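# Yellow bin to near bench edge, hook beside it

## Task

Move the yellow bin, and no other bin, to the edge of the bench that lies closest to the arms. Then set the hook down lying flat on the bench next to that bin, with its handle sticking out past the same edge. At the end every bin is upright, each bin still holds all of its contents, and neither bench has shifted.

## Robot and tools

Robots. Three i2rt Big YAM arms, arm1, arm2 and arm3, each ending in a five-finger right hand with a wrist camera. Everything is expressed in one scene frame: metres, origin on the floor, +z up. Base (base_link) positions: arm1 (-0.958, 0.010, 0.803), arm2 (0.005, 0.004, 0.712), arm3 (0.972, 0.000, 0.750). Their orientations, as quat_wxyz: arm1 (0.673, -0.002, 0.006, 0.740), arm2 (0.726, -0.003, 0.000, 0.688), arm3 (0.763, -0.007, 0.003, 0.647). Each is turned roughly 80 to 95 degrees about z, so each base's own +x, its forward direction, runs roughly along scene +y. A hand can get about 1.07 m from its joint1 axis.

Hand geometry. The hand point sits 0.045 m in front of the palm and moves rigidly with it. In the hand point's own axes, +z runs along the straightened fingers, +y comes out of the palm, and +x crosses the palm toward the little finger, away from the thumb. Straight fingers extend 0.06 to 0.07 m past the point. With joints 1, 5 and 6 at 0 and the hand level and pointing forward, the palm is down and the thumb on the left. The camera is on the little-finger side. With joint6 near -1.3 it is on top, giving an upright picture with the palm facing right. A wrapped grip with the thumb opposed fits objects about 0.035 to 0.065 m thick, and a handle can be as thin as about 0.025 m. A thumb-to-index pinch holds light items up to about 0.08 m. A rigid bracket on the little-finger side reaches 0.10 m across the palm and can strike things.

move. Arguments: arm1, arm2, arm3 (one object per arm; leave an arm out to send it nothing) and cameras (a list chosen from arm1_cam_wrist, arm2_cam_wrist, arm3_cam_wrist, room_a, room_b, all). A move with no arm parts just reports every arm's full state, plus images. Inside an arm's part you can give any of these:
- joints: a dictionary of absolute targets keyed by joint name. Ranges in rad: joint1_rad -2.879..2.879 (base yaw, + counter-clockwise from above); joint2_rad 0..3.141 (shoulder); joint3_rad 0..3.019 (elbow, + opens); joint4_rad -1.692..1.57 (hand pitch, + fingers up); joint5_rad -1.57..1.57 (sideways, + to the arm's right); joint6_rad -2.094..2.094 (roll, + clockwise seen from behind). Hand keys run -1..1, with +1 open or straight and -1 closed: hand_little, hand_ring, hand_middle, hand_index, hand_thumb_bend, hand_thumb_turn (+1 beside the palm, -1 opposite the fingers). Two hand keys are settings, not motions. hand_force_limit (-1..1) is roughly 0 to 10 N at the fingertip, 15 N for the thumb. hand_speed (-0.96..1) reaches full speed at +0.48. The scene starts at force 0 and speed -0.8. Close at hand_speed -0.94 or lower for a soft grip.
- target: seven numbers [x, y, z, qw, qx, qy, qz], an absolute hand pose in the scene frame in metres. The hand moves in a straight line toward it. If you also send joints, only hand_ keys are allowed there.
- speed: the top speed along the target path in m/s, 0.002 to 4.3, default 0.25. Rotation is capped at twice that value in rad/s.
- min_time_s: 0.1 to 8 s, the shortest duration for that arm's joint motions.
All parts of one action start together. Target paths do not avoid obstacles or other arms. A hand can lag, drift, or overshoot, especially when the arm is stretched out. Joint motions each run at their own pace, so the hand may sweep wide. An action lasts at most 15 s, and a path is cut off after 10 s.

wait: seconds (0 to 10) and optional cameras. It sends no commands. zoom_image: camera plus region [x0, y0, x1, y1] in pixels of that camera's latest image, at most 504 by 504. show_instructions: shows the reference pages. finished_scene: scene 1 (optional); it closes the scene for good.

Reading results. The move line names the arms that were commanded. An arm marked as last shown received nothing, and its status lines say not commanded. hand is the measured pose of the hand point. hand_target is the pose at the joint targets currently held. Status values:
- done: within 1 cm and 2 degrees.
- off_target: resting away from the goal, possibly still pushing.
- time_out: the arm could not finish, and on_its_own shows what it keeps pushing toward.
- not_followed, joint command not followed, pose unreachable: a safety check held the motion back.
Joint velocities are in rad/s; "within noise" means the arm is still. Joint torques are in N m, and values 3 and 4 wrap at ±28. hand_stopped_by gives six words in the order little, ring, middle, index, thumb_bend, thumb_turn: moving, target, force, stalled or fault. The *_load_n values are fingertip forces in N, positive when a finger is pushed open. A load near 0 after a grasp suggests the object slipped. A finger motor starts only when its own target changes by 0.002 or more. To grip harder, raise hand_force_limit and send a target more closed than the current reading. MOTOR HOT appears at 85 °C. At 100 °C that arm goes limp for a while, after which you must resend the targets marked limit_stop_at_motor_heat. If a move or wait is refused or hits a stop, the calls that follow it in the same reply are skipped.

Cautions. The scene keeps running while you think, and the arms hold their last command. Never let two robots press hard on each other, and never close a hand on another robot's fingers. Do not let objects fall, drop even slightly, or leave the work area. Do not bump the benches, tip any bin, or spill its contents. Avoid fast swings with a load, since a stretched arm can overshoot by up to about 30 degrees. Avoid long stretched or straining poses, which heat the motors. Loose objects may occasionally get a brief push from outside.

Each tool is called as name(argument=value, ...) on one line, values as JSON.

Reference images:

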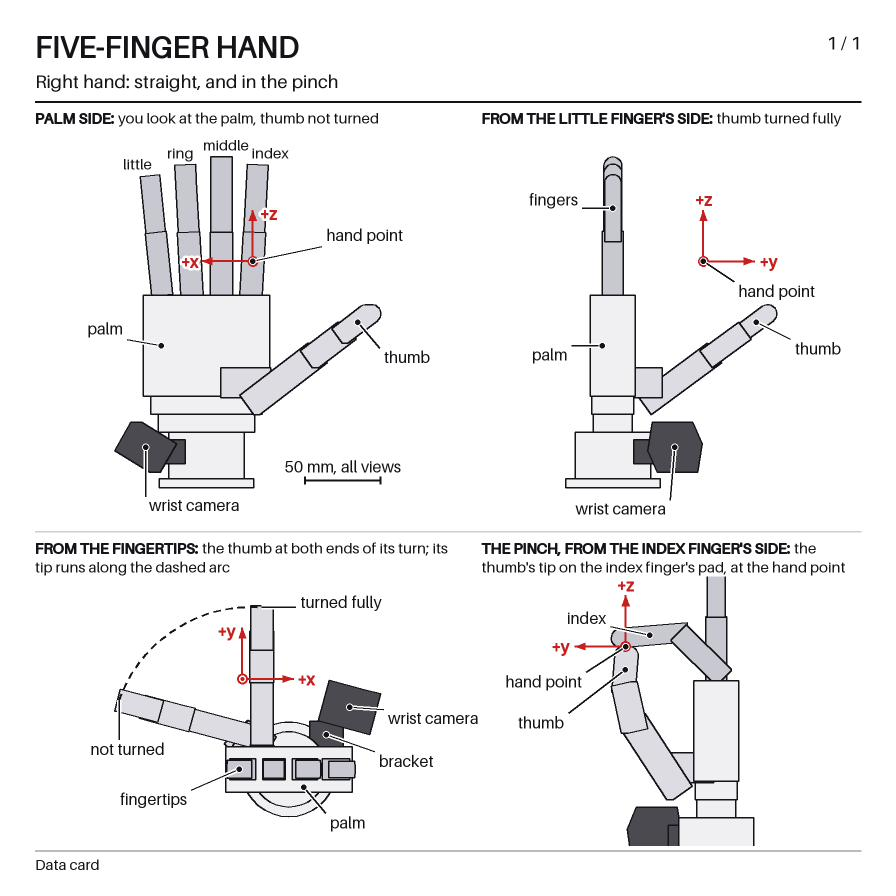

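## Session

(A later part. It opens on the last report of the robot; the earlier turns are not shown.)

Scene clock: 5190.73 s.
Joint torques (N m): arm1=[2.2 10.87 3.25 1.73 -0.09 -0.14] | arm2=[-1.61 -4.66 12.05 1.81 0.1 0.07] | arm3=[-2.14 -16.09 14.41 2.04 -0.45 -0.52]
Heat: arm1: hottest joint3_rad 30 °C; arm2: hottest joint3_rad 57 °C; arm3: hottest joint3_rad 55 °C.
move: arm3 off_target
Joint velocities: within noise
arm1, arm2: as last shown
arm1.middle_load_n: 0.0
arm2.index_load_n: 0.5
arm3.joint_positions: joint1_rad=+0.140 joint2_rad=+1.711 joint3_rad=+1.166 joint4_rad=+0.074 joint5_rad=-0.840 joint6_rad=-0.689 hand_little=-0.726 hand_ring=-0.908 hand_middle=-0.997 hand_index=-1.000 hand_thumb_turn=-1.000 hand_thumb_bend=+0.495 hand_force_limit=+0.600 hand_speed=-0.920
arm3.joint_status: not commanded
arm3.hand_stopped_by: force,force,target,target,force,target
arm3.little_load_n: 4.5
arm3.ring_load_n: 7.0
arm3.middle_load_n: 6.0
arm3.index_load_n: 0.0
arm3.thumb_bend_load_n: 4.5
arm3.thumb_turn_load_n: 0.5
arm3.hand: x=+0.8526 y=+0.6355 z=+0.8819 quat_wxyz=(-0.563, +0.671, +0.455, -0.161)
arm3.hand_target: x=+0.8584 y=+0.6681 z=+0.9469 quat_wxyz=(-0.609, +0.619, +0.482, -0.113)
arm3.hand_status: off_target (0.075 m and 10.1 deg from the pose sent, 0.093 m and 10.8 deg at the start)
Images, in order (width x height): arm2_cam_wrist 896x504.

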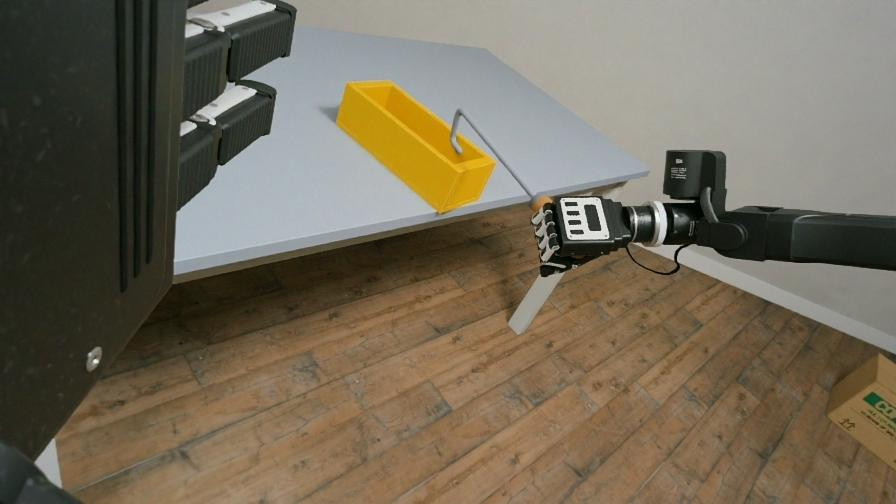

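move(arm3={"target": [0.858, 0.670, 1.10, -0.609, 0.619, 0.483, -0.114], "speed": 0.1}, cameras=["arm2_cam_wrist", "room_a"])

Scene clock: 5203.07 s.
Joint torques (N m): arm1=[2.26 10.75 3.26 1.72 -0.08 -0.15] | arm2=[-1.55 -4.84 12.04 2.14 0.05 0.05] | arm3=[-2.14 -16.38 16.12 2.02 -0.53 -0.53]
Heat: arm1: hottest joint3_rad 30 °C; arm2: hottest joint3_rad 57 °C; arm3: hottest joint3_rad 57 °C.
move: arm3 off_target
Joint velocities: within noise
arm1, arm2: as last shown
arm2.ring_load_n: -0.5
arm2.index_load_n: 0.0
arm3.joint_positions: joint1_rad=+0.140 joint2_rad=+1.599 joint3_rad=+1.435 joint4_rad=-0.314 joint5_rad=-0.839 joint6_rad=-0.689 hand_little=-0.726 hand_ring=-0.908 hand_middle=-0.997 hand_index=-1.000 hand_thumb_turn=-1.000 hand_thumb_bend=+0.495 hand_force_limit=+0.600 hand_speed=-0.920
arm3.joint_status: not commanded
arm3.hand_stopped_by: force,force,target,target,force,target
arm3.little_load_n: 4.5
arm3.ring_load_n: 7.5
arm3.middle_load_n: 6.0
arm3.index_load_n: 0.0
arm3.thumb_bend_load_n: 4.5
arm3.thumb_turn_load_n: 0.5
arm3.hand: x=+0.8524 y=+0.6451 z=+1.0270 quat_wxyz=(-0.560, +0.673, +0.455, -0.162)
arm3.hand_target: x=+0.8583 y=+0.6624 z=+1.1002 quat_wxyz=(-0.609, +0.619, +0.482, -0.113)
arm3.hand_status: off_target (0.077 m and 10.6 deg from the pose sent, 0.221 m and 10.1 deg at the start; pose on its path clipped on 58 of 88 steps)
Images, in order (width x height): arm2_cam_wrist 896x504, room_a 896x504.

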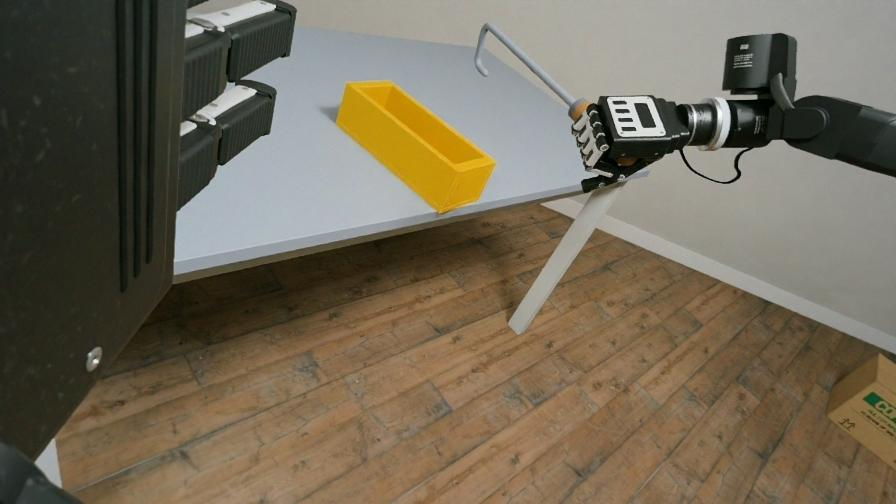

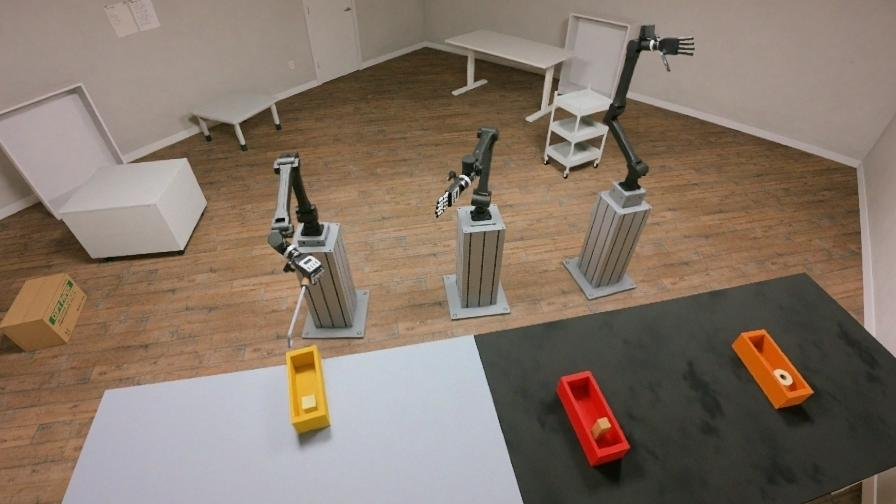

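zoom_image(camera="arm2_cam_wrist", region=[400, 150, 530, 240])

zoom_image(camera="room_a", region=[250, 320, 370, 440])

Scaled by 3.877 from the camera's image (finer frame: 1280x720).

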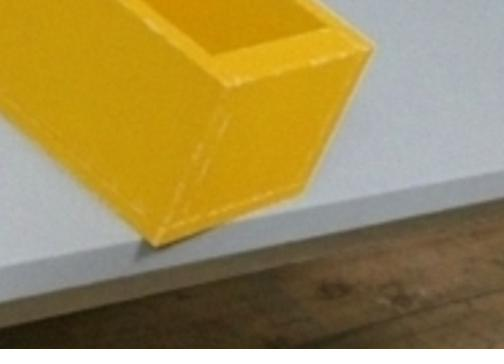

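Scaled by 4.200 from the camera's image (finer frame: 1280x720).

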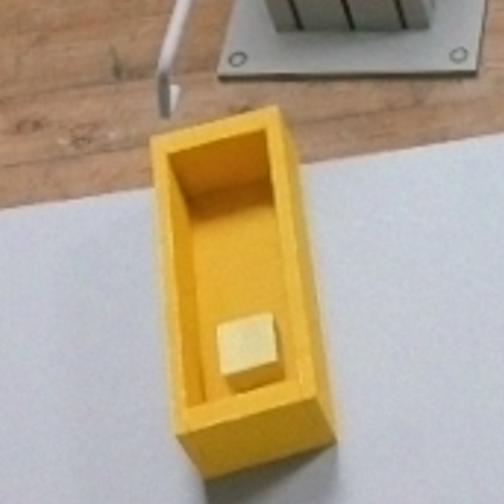

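move(arm3={"target": [0.71, 0.62, 1.10, -0.2222, 0.5969, 0.7504, 0.1768], "speed": 0.12}, cameras=["arm2_cam_wrist", "arm3_cam_wrist", "room_a"])

Scene clock: 5223.60 s.
Joint torques (N m): arm1=[2.14 10.81 3.22 1.76 -0.07 -0.14] | arm2=[-0.97 -5.13 12.26 1.95 0.02 0.06] | arm3=[-0.97 -20.01 15.64 1.11 0.73 -0.11]
Heat: arm1: hottest joint3_rad 30 °C; arm2: hottest joint3_rad 57 °C; arm3: hottest joint3_rad 59 °C.
move: arm3 off_target
Joint velocities: within noise
arm1, arm2: as last shown
arm2.ring_load_n: 0.0
arm2.thumb_turn_load_n: 0.5
arm3.joint_positions: joint1_rad=+0.683 joint2_rad=+1.892 joint3_rad=+2.101 joint4_rad=-1.345 joint5_rad=+0.150 joint6_rad=-1.309 hand_little=-0.726 hand_ring=-0.908 hand_middle=-0.997 hand_index=-1.000 hand_thumb_turn=-1.000 hand_thumb_bend=+0.495 hand_force_limit=+0.600 hand_speed=-0.920
arm3.joint_status: not commanded
arm3.hand_stopped_by: force,force,target,target,force,target
arm3.little_load_n: 5.0
arm3.ring_load_n: 7.5
arm3.middle_load_n: 6.0
arm3.index_load_n: 0.0
arm3.thumb_bend_load_n: 5.0
arm3.thumb_turn_load_n: 0.0
arm3.hand: x=+0.7191 y=+0.6061 z=+1.0336 quat_wxyz=(-0.164, +0.608, +0.763, +0.146)
arm3.hand_target: x=+0.7128 y=+0.6145 z=+1.0994 quat_wxyz=(-0.223, +0.597, +0.750, +0.177)
arm3.hand_status: off_target (0.068 m and 7.8 deg from the pose sent, 0.162 m and 66.0 deg at the start; pose on its path clipped on 13 of 158 steps)
Images, in order (width x height): arm2_cam_wrist 896x504, arm3_cam_wrist 896x504, room_a 896x504.

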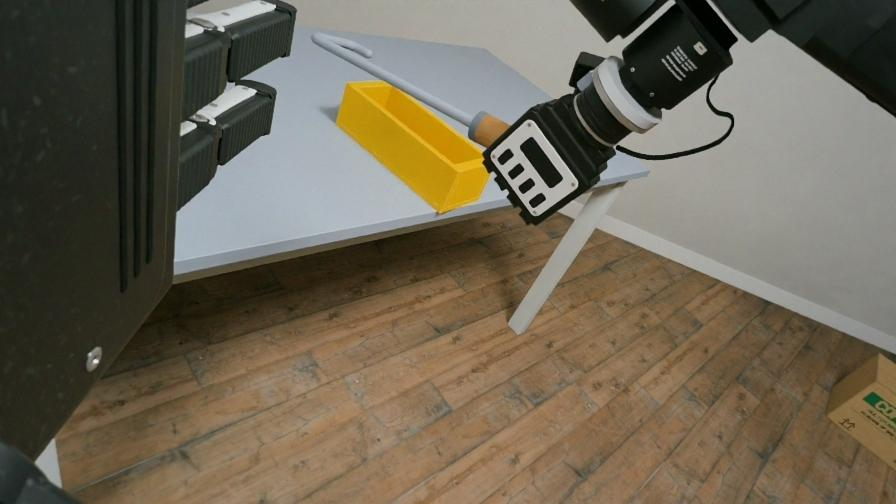

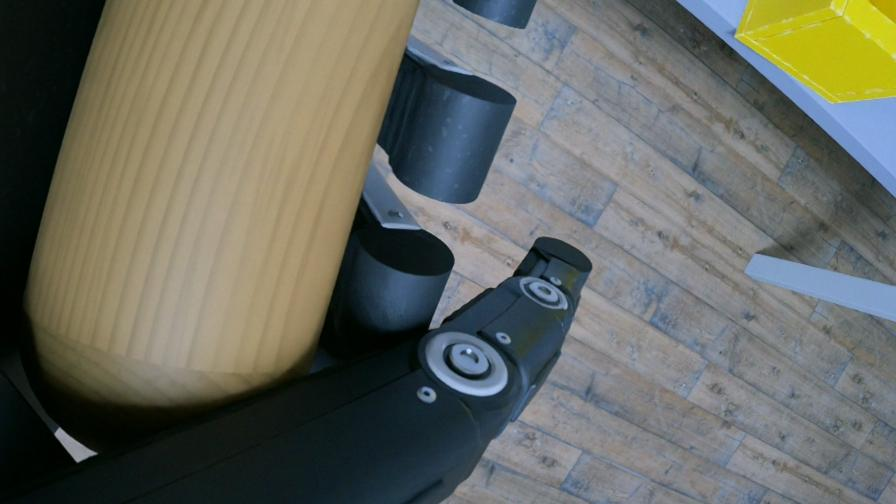

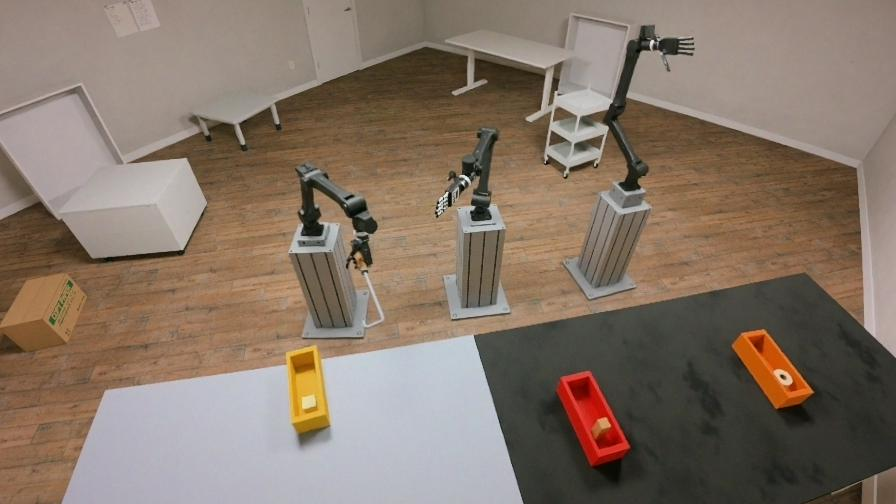

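move(arm3={"target": [0.755, 0.64, 0.925, -0.2226, 0.6157, 0.7232, 0.2194], "speed": 0.1}, cameras=["arm2_cam_wrist", "arm3_cam_wrist", "room_a"])

zoom_image(camera="arm2_cam_wrist", region=[300, 60, 600, 280])

Scene clock: 5303.67 s.
Joint torques (N m): arm1=[2.32 10.99 3.22 1.74 -0.07 -0.13] | arm2=[-0.5 -4.48 12.21 2.06 0.09 0.02] | arm3=[-2.2 -19.66 11 2.44 0.78 -0.08]
Heat: arm1: hottest joint3_rad 30 °C; arm2: hottest joint3_rad 57 °C; arm3: hottest joint3_rad 61 °C.
move: arm3 off_target
Joint velocities: within noise
arm1.joint_positions: joint1_rad=+0.291 joint2_rad=+0.649 joint3_rad=+2.193 joint4_rad=-1.294 joint5_rad=+0.025 joint6_rad=-1.554 hand_little=+1.000 hand_ring=+1.000 hand_middle=+1.000 hand_index=+1.000 hand_thumb_turn=+1.000 hand_thumb_bend=+1.000 hand_force_limit=-0.200 hand_speed=-0.500
arm1.joint_status: not commanded
arm1.hand_stopped_by: target,target,target,target,target,target
arm1.little_load_n: 0.0
arm1.ring_load_n: 0.0
arm1.middle_load_n: 0.0
arm1.index_load_n: 0.0
arm1.thumb_bend_load_n: 0.0
arm1.thumb_turn_load_n: 0.0
arm1.hand: x=-0.9078 y=+0.0781 z=+1.6327 quat_wxyz=(-0.654, +0.360, +0.501, +0.439)
arm1.hand_target: x=-0.9068 y=+0.0765 z=+1.6337 quat_wxyz=(-0.653, +0.355, +0.505, +0.440)
arm1.hand_status: not commanded
arm2: as last shown
arm2.thumb_turn_load_n: 0.0
arm3.joint_positions: joint1_rad=+0.643 joint2_rad=+1.853 joint3_rad=+1.606 joint4_rad=-0.829 joint5_rad=+0.212 joint6_rad=-1.323 hand_little=-0.726 hand_ring=-0.908 hand_middle=-0.997 hand_index=-1.000 hand_thumb_turn=-1.000 hand_thumb_bend=+0.495 hand_force_limit=+0.600 hand_speed=-0.920
arm3.joint_status: not commanded
arm3.hand_stopped_by: force,force,target,target,force,target
arm3.little_load_n: 5.5
arm3.ring_load_n: 7.5
arm3.middle_load_n: 6.0
arm3.index_load_n: 0.0
arm3.thumb_bend_load_n: 5.0
arm3.thumb_turn_load_n: 0.0
arm3.hand: x=+0.7558 y=+0.6159 z=+0.8777 quat_wxyz=(-0.174, +0.620, +0.741, +0.189)
arm3.hand_target: x=+0.7561 y=+0.6371 z=+0.9258 quat_wxyz=(-0.222, +0.616, +0.723, +0.220)
arm3.hand_status: off_target (0.053 m and 6.9 deg from the pose sent, 0.119 m and 11.7 deg at the start)
Images, in order (width x height): arm2_cam_wrist 896x504, arm3_cam_wrist 896x504, room_a 896x504.

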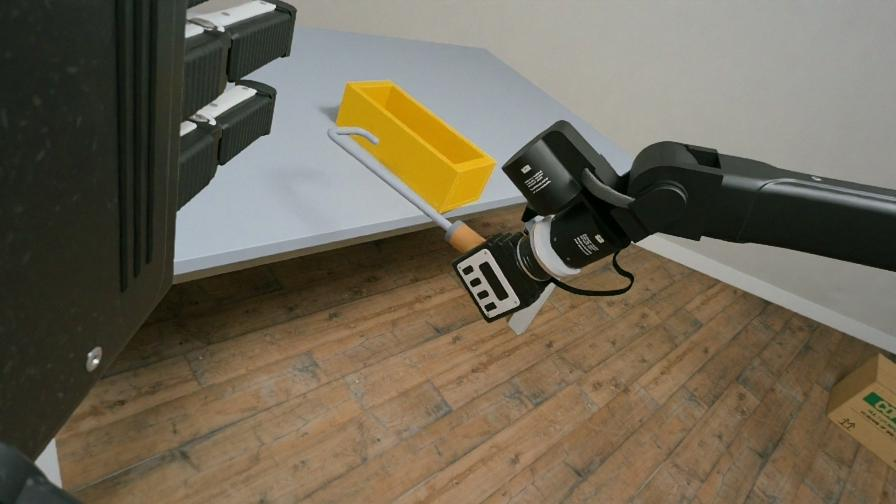

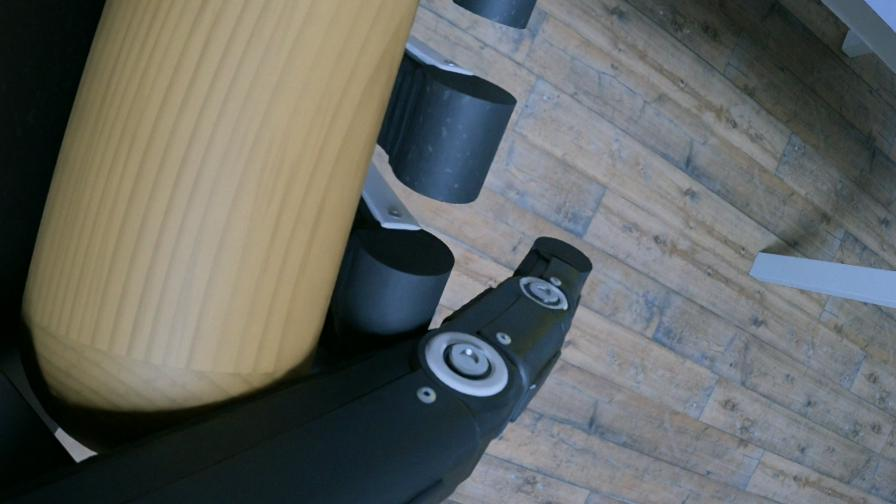

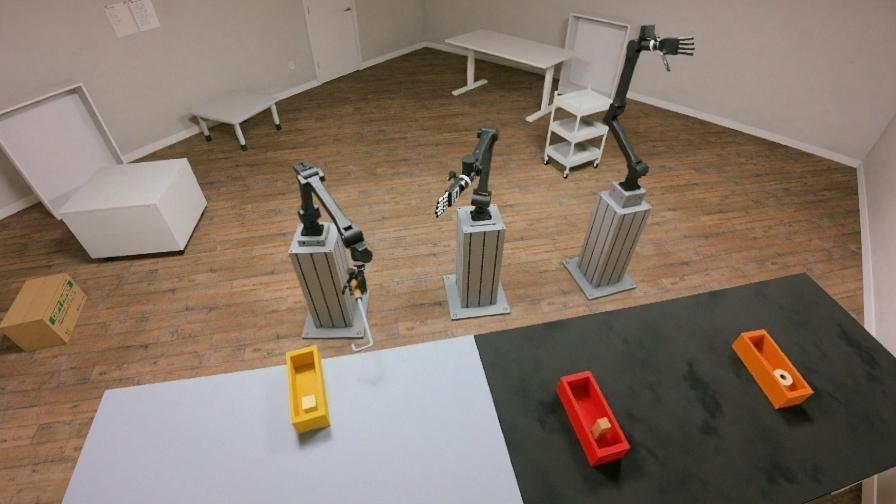

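Scaled by 1.680 from the camera's image (finer frame: 1280x720).

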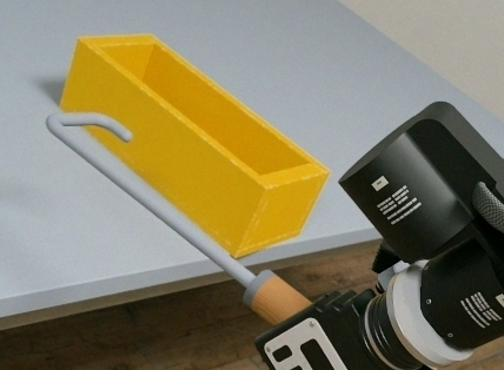

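zoom_image(camera="room_a", region=[270, 270, 430, 430])

Scaled by 3.150 from the camera's image (finer frame: 1280x720).

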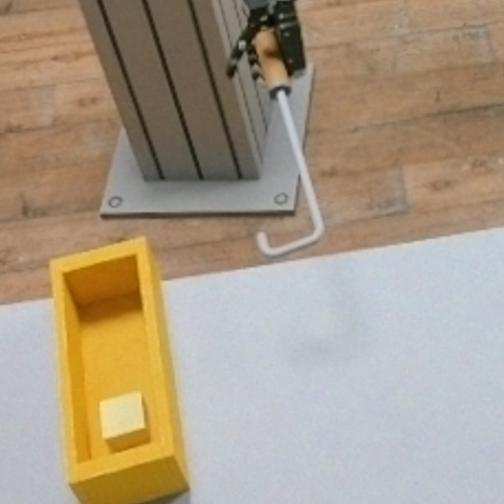

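move(arm3={"target": [0.774, 0.812, 0.895, -0.2226, 0.6157, 0.7232, 0.2194], "speed": 0.08}, cameras=["arm2_cam_wrist", "arm3_cam_wrist", "room_a"])

zoom_image(camera="arm2_cam_wrist", region=[240, 60, 540, 280])

zoom_image(camera="room_a", region=[270, 290, 430, 450])

Scene clock: 5336.67 s.
Joint torques (N m): arm1=[2.14 11.05 3.22 1.76 -0.07 -0.13] | arm2=[-1.55 -5.07 12.1 2.09 0.12 0.05] | arm3=[-1.79 -26.29 15.64 1.21 0.38 -0.11]
Heat: arm1: hottest joint3_rad 30 °C; arm2: hottest joint3_rad 57 °C; arm3: hottest joint3_rad 59 °C.
move: arm3 off_target
Joint velocities: within noise
arm1, arm2: as last shown
arm3.joint_positions: joint1_rad=+0.516 joint2_rad=+2.311 joint3_rad=+2.205 joint4_rad=-0.977 joint5_rad=+0.147 joint6_rad=-1.428 hand_little=-0.726 hand_ring=-0.908 hand_middle=-0.997 hand_index=-1.000 hand_thumb_turn=-1.000 hand_thumb_bend=+0.495 hand_force_limit=+0.600 hand_speed=-0.920
arm3.joint_status: not commanded
arm3.hand_stopped_by: force,force,target,target,force,target
arm3.little_load_n: 5.5
arm3.ring_load_n: 7.5
arm3.middle_load_n: 5.5
arm3.index_load_n: 0.0
arm3.thumb_bend_load_n: 5.0
arm3.thumb_turn_load_n: 0.5
arm3.hand: x=+0.7773 y=+0.7752 z=+0.8148 quat_wxyz=(-0.164, +0.624, +0.743, +0.180)
arm3.hand_target: x=+0.7765 y=+0.8041 z=+0.8962 quat_wxyz=(-0.223, +0.616, +0.723, +0.220)
arm3.hand_status: off_target (0.088 m and 8.5 deg from the pose sent, 0.198 m and 6.9 deg at the start)
Images, in order (width x height): arm2_cam_wrist 896x504, arm3_cam_wrist 896x504, room_a 896x504.

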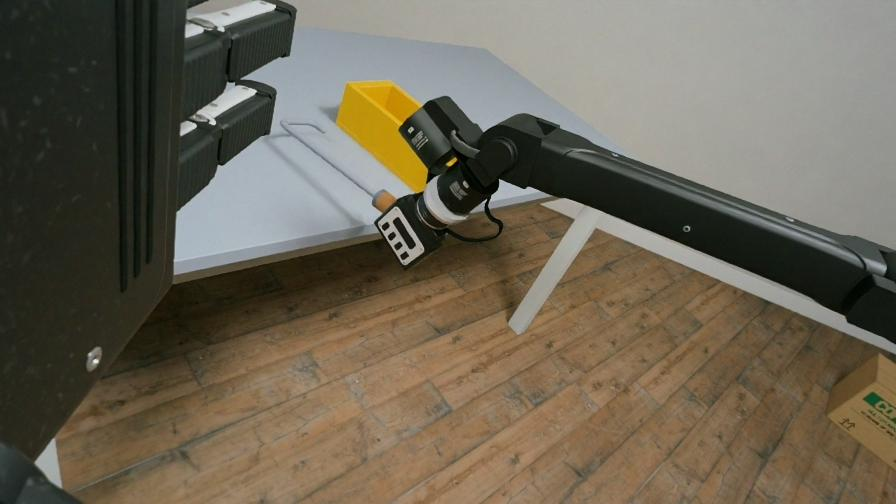

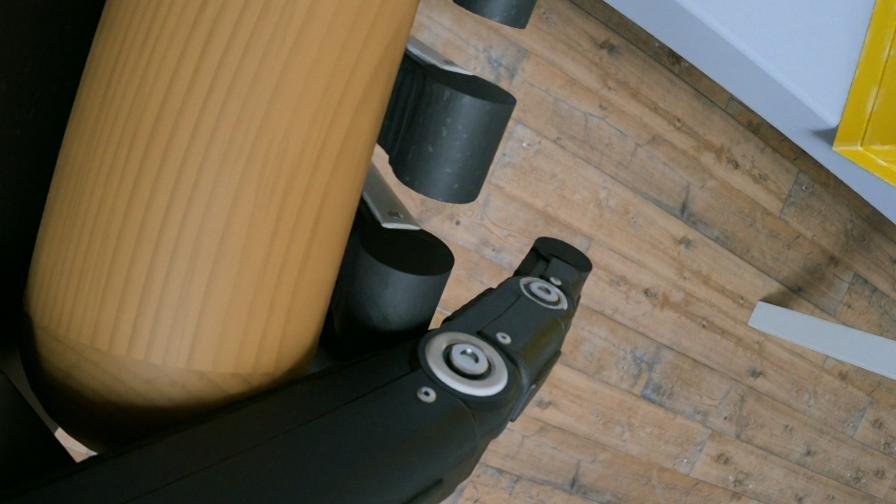

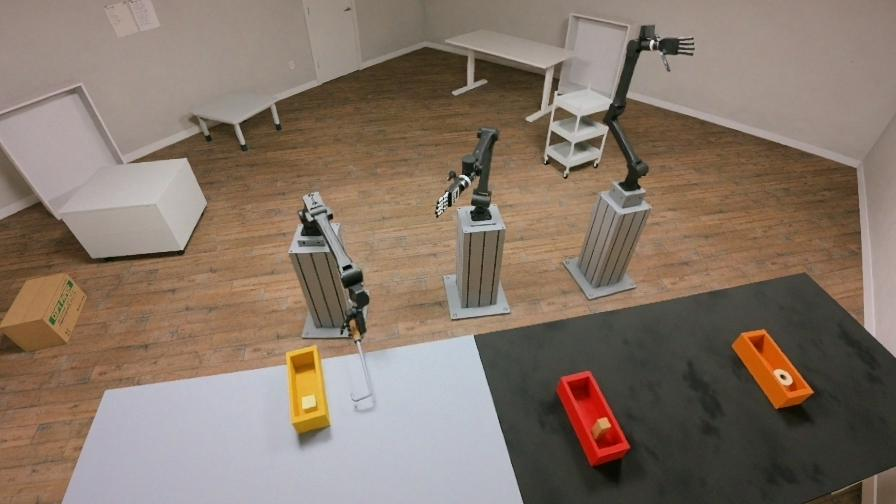

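Scaled by 1.680 from the camera's image (finer frame: 1280x720).

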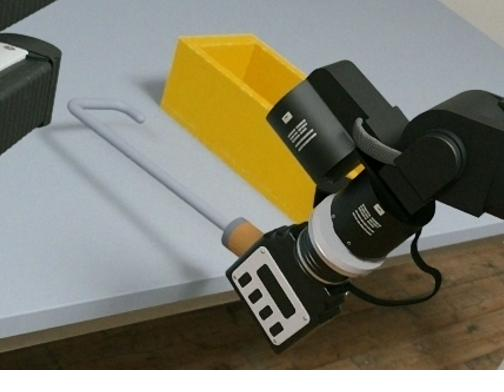

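Scaled by 3.150 from the camera's image (finer frame: 1280x720).

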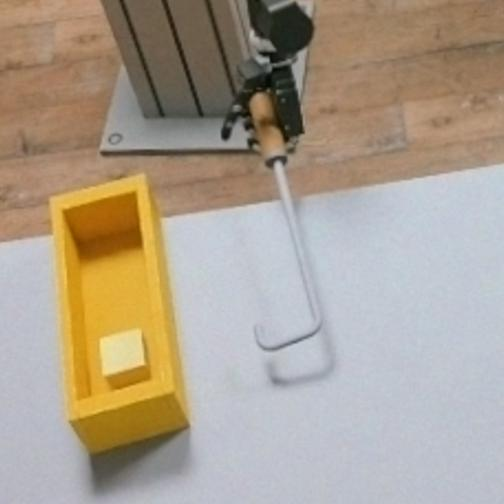

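move(arm3={"target": [0.774, 0.812, 0.872, -0.2226, 0.6157, 0.7232, 0.2194], "speed": 0.05}, cameras=["arm2_cam_wrist", "arm3_cam_wrist", "room_a"])

zoom_image(camera="arm2_cam_wrist", region=[340, 160, 440, 260])

zoom_image(camera="room_a", region=[330, 320, 410, 420])

Scene clock: 5365.83 s.
Joint torques (N m): arm1=[2.14 10.93 3.26 1.73 -0.07 -0.15] | arm2=[-0.97 -5.25 12.01 1.99 0.07 0.06] | arm3=[-2.37 -25.64 12.93 2.43 0.41 -0.06]
Heat: arm1: hottest joint3_rad 30 °C; arm2: hottest joint3_rad 57 °C; arm3: hottest joint3_rad 66 °C.
move: arm3 off_target
Joint velocities: within noise
arm1: as last shown
arm2.joint_positions: joint1_rad=-0.427 joint2_rad=+1.146 joint3_rad=+1.188 joint4_rad=-0.112 joint5_rad=+0.239 joint6_rad=-1.576 hand_little=+1.000 hand_ring=+1.000 hand_middle=+1.000 hand_index=+1.000 hand_thumb_turn=+1.000 hand_thumb_bend=+1.000 hand_force_limit=+0.000 hand_speed=-0.800
arm2.joint_status: not commanded
arm2.hand_stopped_by: target,target,target,target,target,target
arm2.little_load_n: 0.0
arm2.ring_load_n: 0.0
arm2.middle_load_n: 0.0
arm2.index_load_n: 0.0
arm2.thumb_bend_load_n: 0.0
arm2.thumb_turn_load_n: 0.0
arm2.hand: x=+0.3527 y=+0.4489 z=+1.1833 quat_wxyz=(-0.272, +0.661, +0.311, +0.626)
arm2.hand_target: x=+0.3585 y=+0.4481 z=+1.2193 quat_wxyz=(-0.288, +0.646, +0.288, +0.646)
arm2.hand_status: not commanded
arm3.joint_positions: joint1_rad=+0.516 joint2_rad=+2.318 joint3_rad=+2.205 joint4_rad=-0.962 joint5_rad=+0.147 joint6_rad=-1.428 hand_little=-0.726 hand_ring=-0.908 hand_middle=-0.997 hand_index=-1.000 hand_thumb_turn=-1.000 hand_thumb_bend=+0.495 hand_force_limit=+0.600 hand_speed=-0.920
arm3.joint_status: not commanded
arm3.hand_stopped_by: force,force,target,target,force,target
arm3.little_load_n: 5.0
arm3.ring_load_n: 7.5
arm3.middle_load_n: 6.0
arm3.index_load_n: 0.0
arm3.thumb_bend_load_n: 5.5
arm3.thumb_turn_load_n: 0.0
arm3.hand: x=+0.7761 y=+0.7784 z=+0.8108 quat_wxyz=(-0.167, +0.624, +0.742, +0.182)
arm3.hand_target: x=+0.7757 y=+0.8064 z=+0.8738 quat_wxyz=(-0.222, +0.616, +0.723, +0.220)
arm3.hand_status: off_target (0.070 m and 7.9 deg from the pose sent, 0.068 m and 8.4 deg at the start)
Images, in order (width x height): arm2_cam_wrist 896x504, arm3_cam_wrist 896x504, room_a 896x504.

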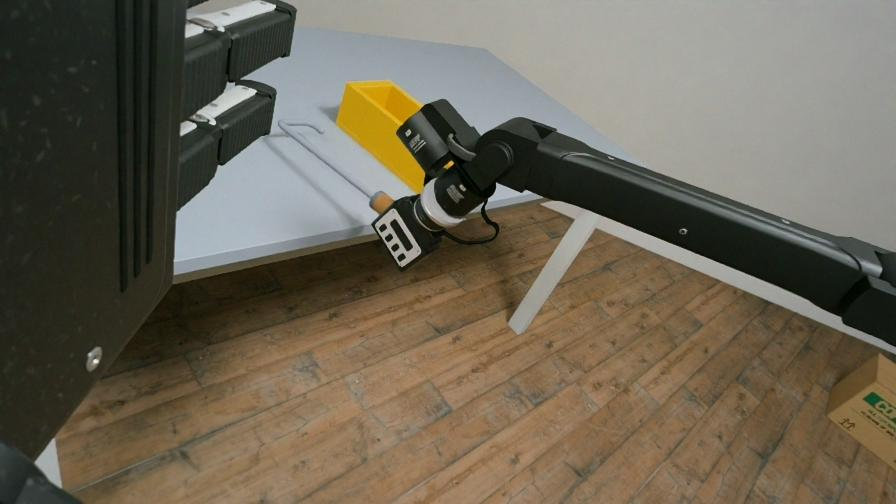

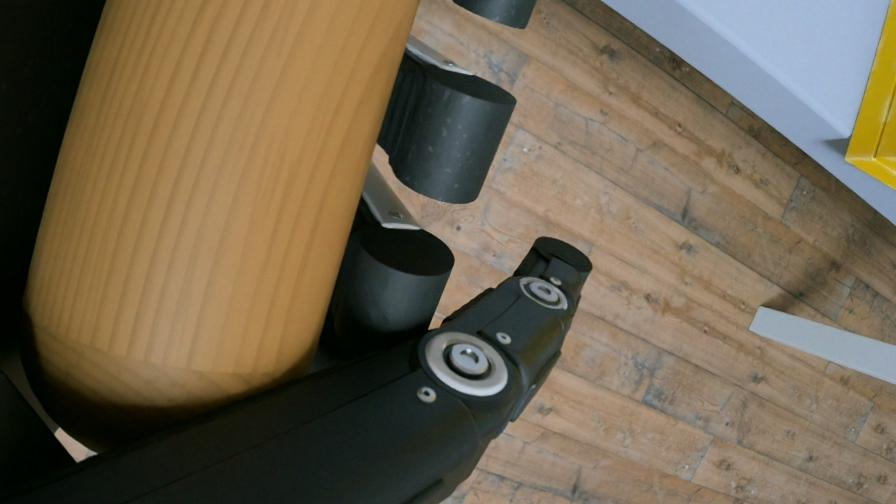

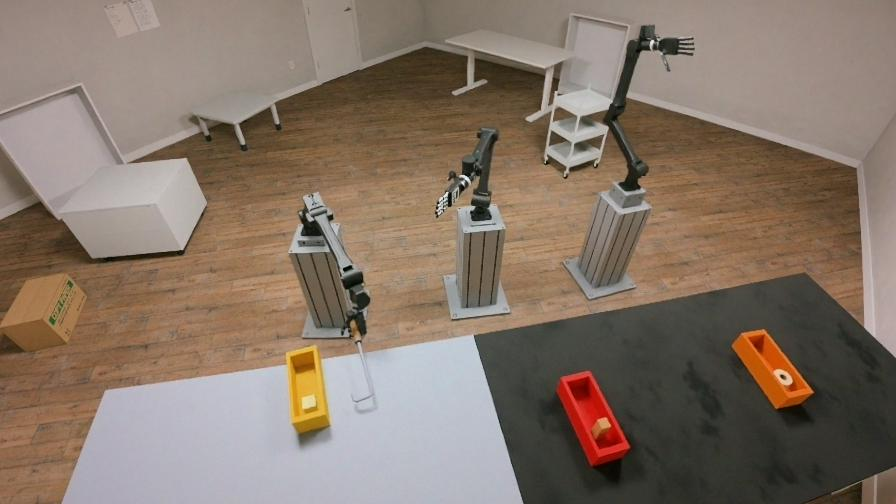

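Scaled by 5.040 from the camera's image (finer frame: 1280x720).

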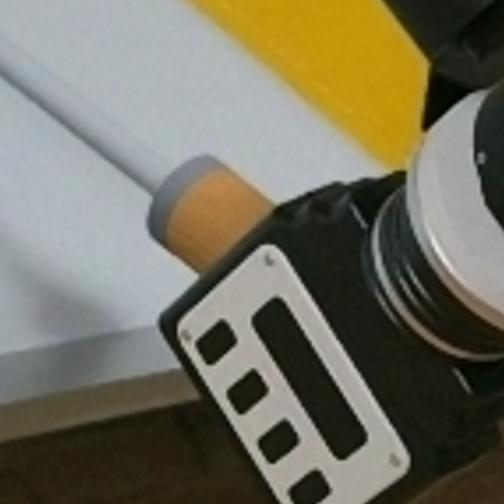

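Scaled by 5.040 from the camera's image (finer frame: 1280x720).

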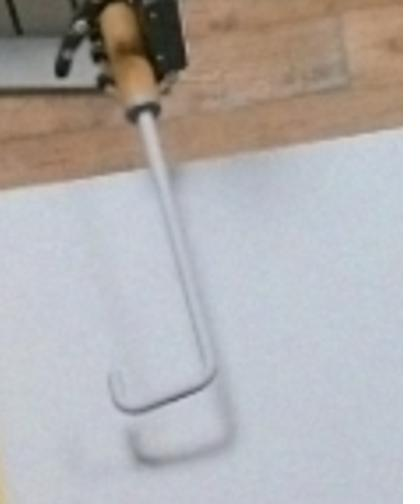

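move(arm3={"target": [0.774, 0.788, 0.848, -0.2226, 0.6157, 0.7232, 0.2194], "speed": 0.05}, cameras=["arm2_cam_wrist", "arm3_cam_wrist", "room_a"])

zoom_image(camera="arm2_cam_wrist", region=[340, 160, 440, 260])

zoom_image(camera="room_a", region=[330, 320, 410, 420])

Scene clock: 5378.80 s.
Joint torques (N m): arm1=[2.02 10.81 3.22 1.77 -0.08 -0.15] | arm2=[-1.55 -5.01 12.23 2.09 0.1 0.05] | arm3=[-1.73 -27.16 10.71 2.43 0.46 0.01]
Heat: arm1: hottest joint3_rad 30 °C; arm2: hottest joint3_rad 57 °C; arm3: hottest joint3_rad 65 °C.
move: arm3 off_target
Joint velocities: within noise
arm1, arm2: as last shown
arm1.ring_load_n: 0.5
arm3.joint_positions: joint1_rad=+0.516 joint2_rad=+2.283 joint3_rad=+2.046 joint4_rad=-0.844 joint5_rad=+0.150 joint6_rad=-1.428 hand_little=-0.726 hand_ring=-0.908 hand_middle=-0.997 hand_index=-1.000 hand_thumb_turn=-1.000 hand_thumb_bend=+0.495 hand_force_limit=+0.600 hand_speed=-0.920
arm3.joint_status: not commanded
arm3.hand_stopped_by: force,force,target,target,force,target
arm3.little_load_n: 4.0
arm3.ring_load_n: 7.0
arm3.middle_load_n: 6.0
arm3.index_load_n: 0.0
arm3.thumb_bend_load_n: 5.0
arm3.thumb_turn_load_n: 0.0
arm3.hand: x=+0.7831 y=+0.7608 z=+0.7749 quat_wxyz=(-0.164, +0.624, +0.742, +0.182)
arm3.hand_target: x=+0.7754 y=+0.7837 z=+0.8486 quat_wxyz=(-0.222, +0.616, +0.723, +0.219)
arm3.hand_status: off_target (0.079 m and 8.3 deg from the pose sent, 0.039 m and 8.0 deg at the start)
Images, in order (width x height): arm2_cam_wrist 896x504, arm3_cam_wrist 896x504, room_a 896x504.

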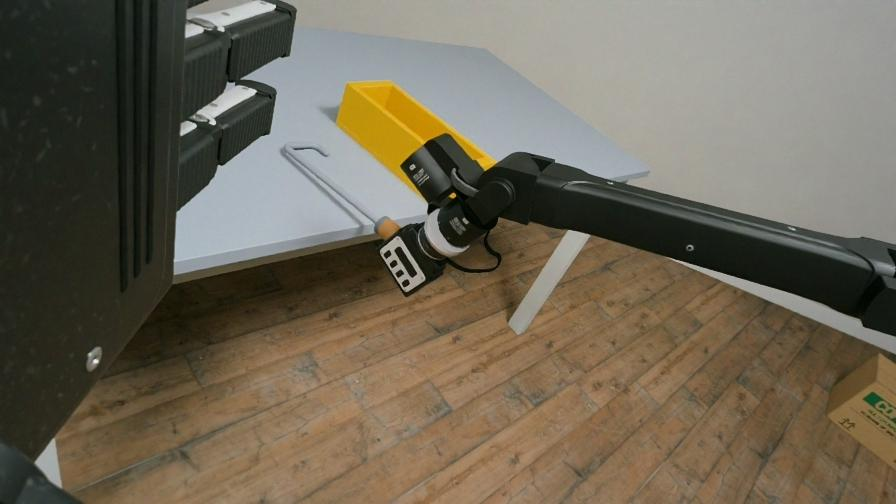

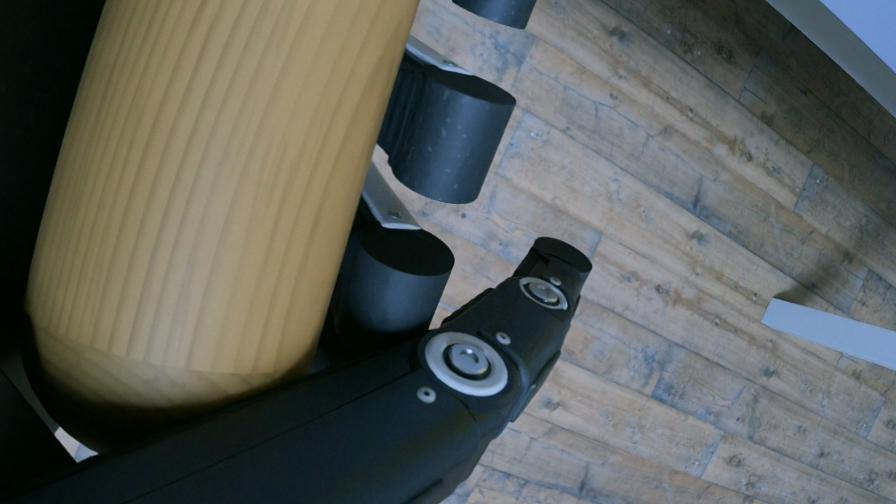

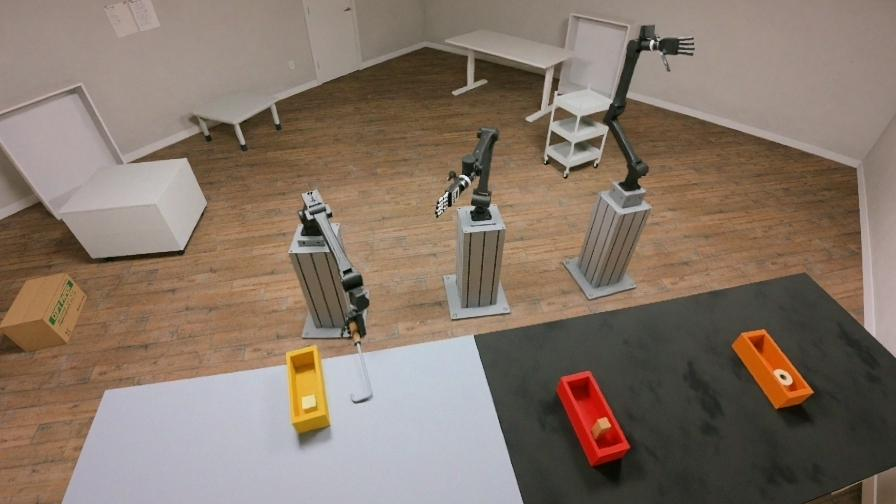

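Scaled by 5.040 from the camera's image (finer frame: 1280x720).

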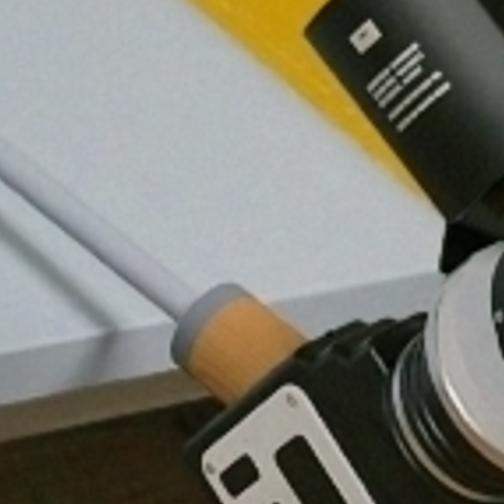

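Scaled by 5.040 from the camera's image (finer frame: 1280x720).

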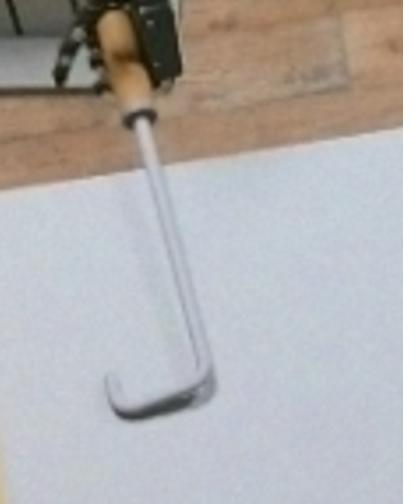

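move(arm3={"target": [0.774, 0.790, 0.830, -0.2226, 0.6157, 0.7232, 0.2194], "speed": 0.05}, cameras=["arm2_cam_wrist", "arm3_cam_wrist", "room_a"])

zoom_image(camera="arm2_cam_wrist", region=[260, 120, 440, 260])

zoom_image(camera="room_a", region=[330, 320, 410, 420])

Scene clock: 5395.13 s.
Joint torques (N m): arm1=[2.14 10.93 3.22 1.74 -0.07 -0.14] | arm2=[-1.44 -4.84 11.84 1.77 0.1 0.04] | arm3=[-1.32 -25.05 11.15 2.5 0.45 -0.03]
Heat: arm1: hottest joint3_rad 30 °C; arm2: hottest joint3_rad 57 °C; arm3: hottest joint3_rad 59 °C.
move: arm3 off_target
Joint velocities: within noise
arm1, arm2: as last shown
arm1.ring_load_n: 0.0
arm2.thumb_turn_load_n: -0.5
arm3.joint_positions: joint1_rad=+0.516 joint2_rad=+2.275 joint3_rad=+2.026 joint4_rad=-0.813 joint5_rad=+0.150 joint6_rad=-1.428 hand_little=-0.726 hand_ring=-0.908 hand_middle=-0.997 hand_index=-1.000 hand_thumb_turn=-1.000 hand_thumb_bend=+0.495 hand_force_limit=+0.600 hand_speed=-0.920
arm3.joint_status: not commanded
arm3.hand_stopped_by: force,force,target,target,force,target
arm3.little_load_n: 4.0
arm3.ring_load_n: 7.0
arm3.middle_load_n: 6.0
arm3.index_load_n: 0.0
arm3.thumb_bend_load_n: 5.0
arm3.thumb_turn_load_n: 0.0
arm3.hand: x=+0.7825 y=+0.7623 z=+0.7741 quat_wxyz=(-0.172, +0.623, +0.740, +0.187)
arm3.hand_target: x=+0.7751 y=+0.7864 z=+0.8312 quat_wxyz=(-0.223, +0.616, +0.723, +0.219)
arm3.hand_status: off_target (0.063 m and 7.2 deg from the pose sent, 0.063 m and 8.3 deg at the start)
Images, in order (width x height): arm2_cam_wrist 896x504, arm3_cam_wrist 896x504, room_a 896x504.

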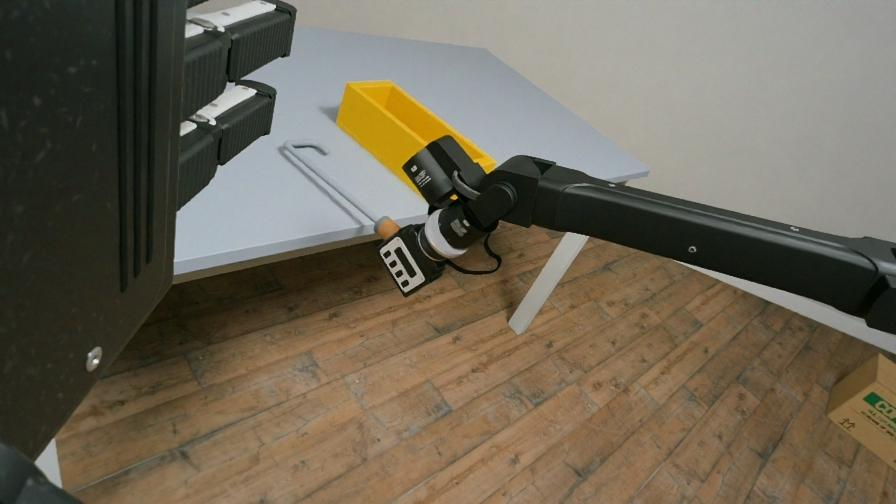

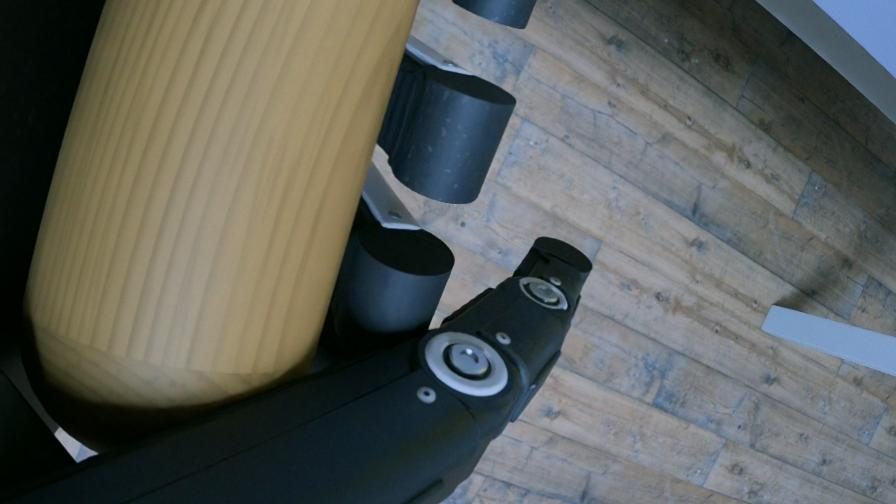

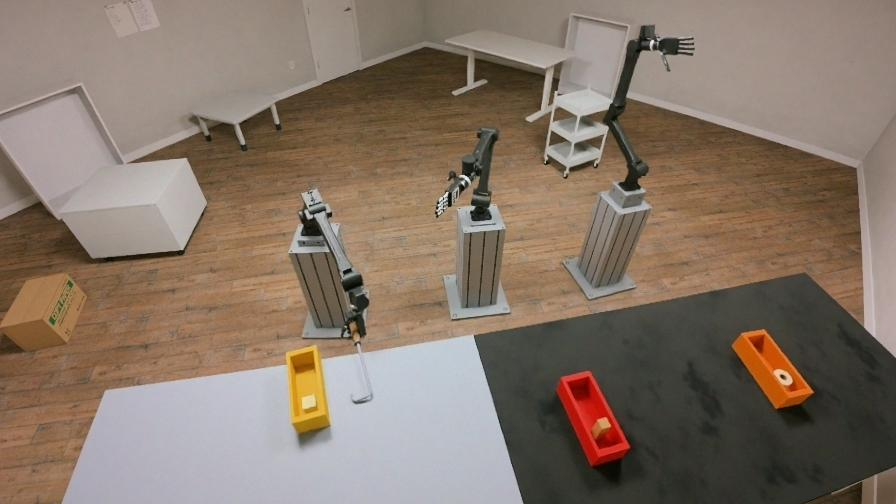

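Scaled by 2.800 from the camera's image (finer frame: 1280x720).

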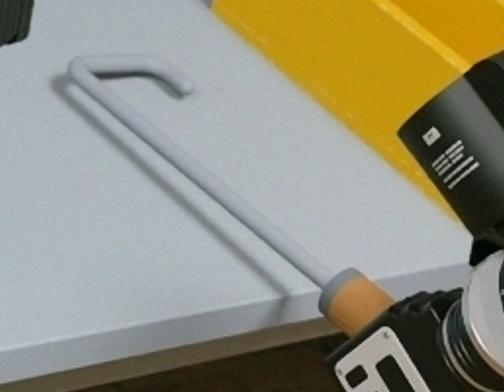

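Scaled by 5.040 from the camera's image (finer frame: 1280x720).

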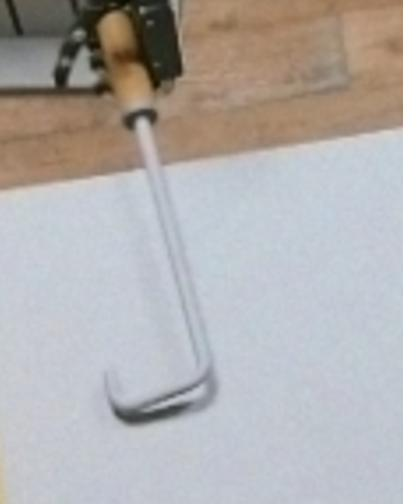

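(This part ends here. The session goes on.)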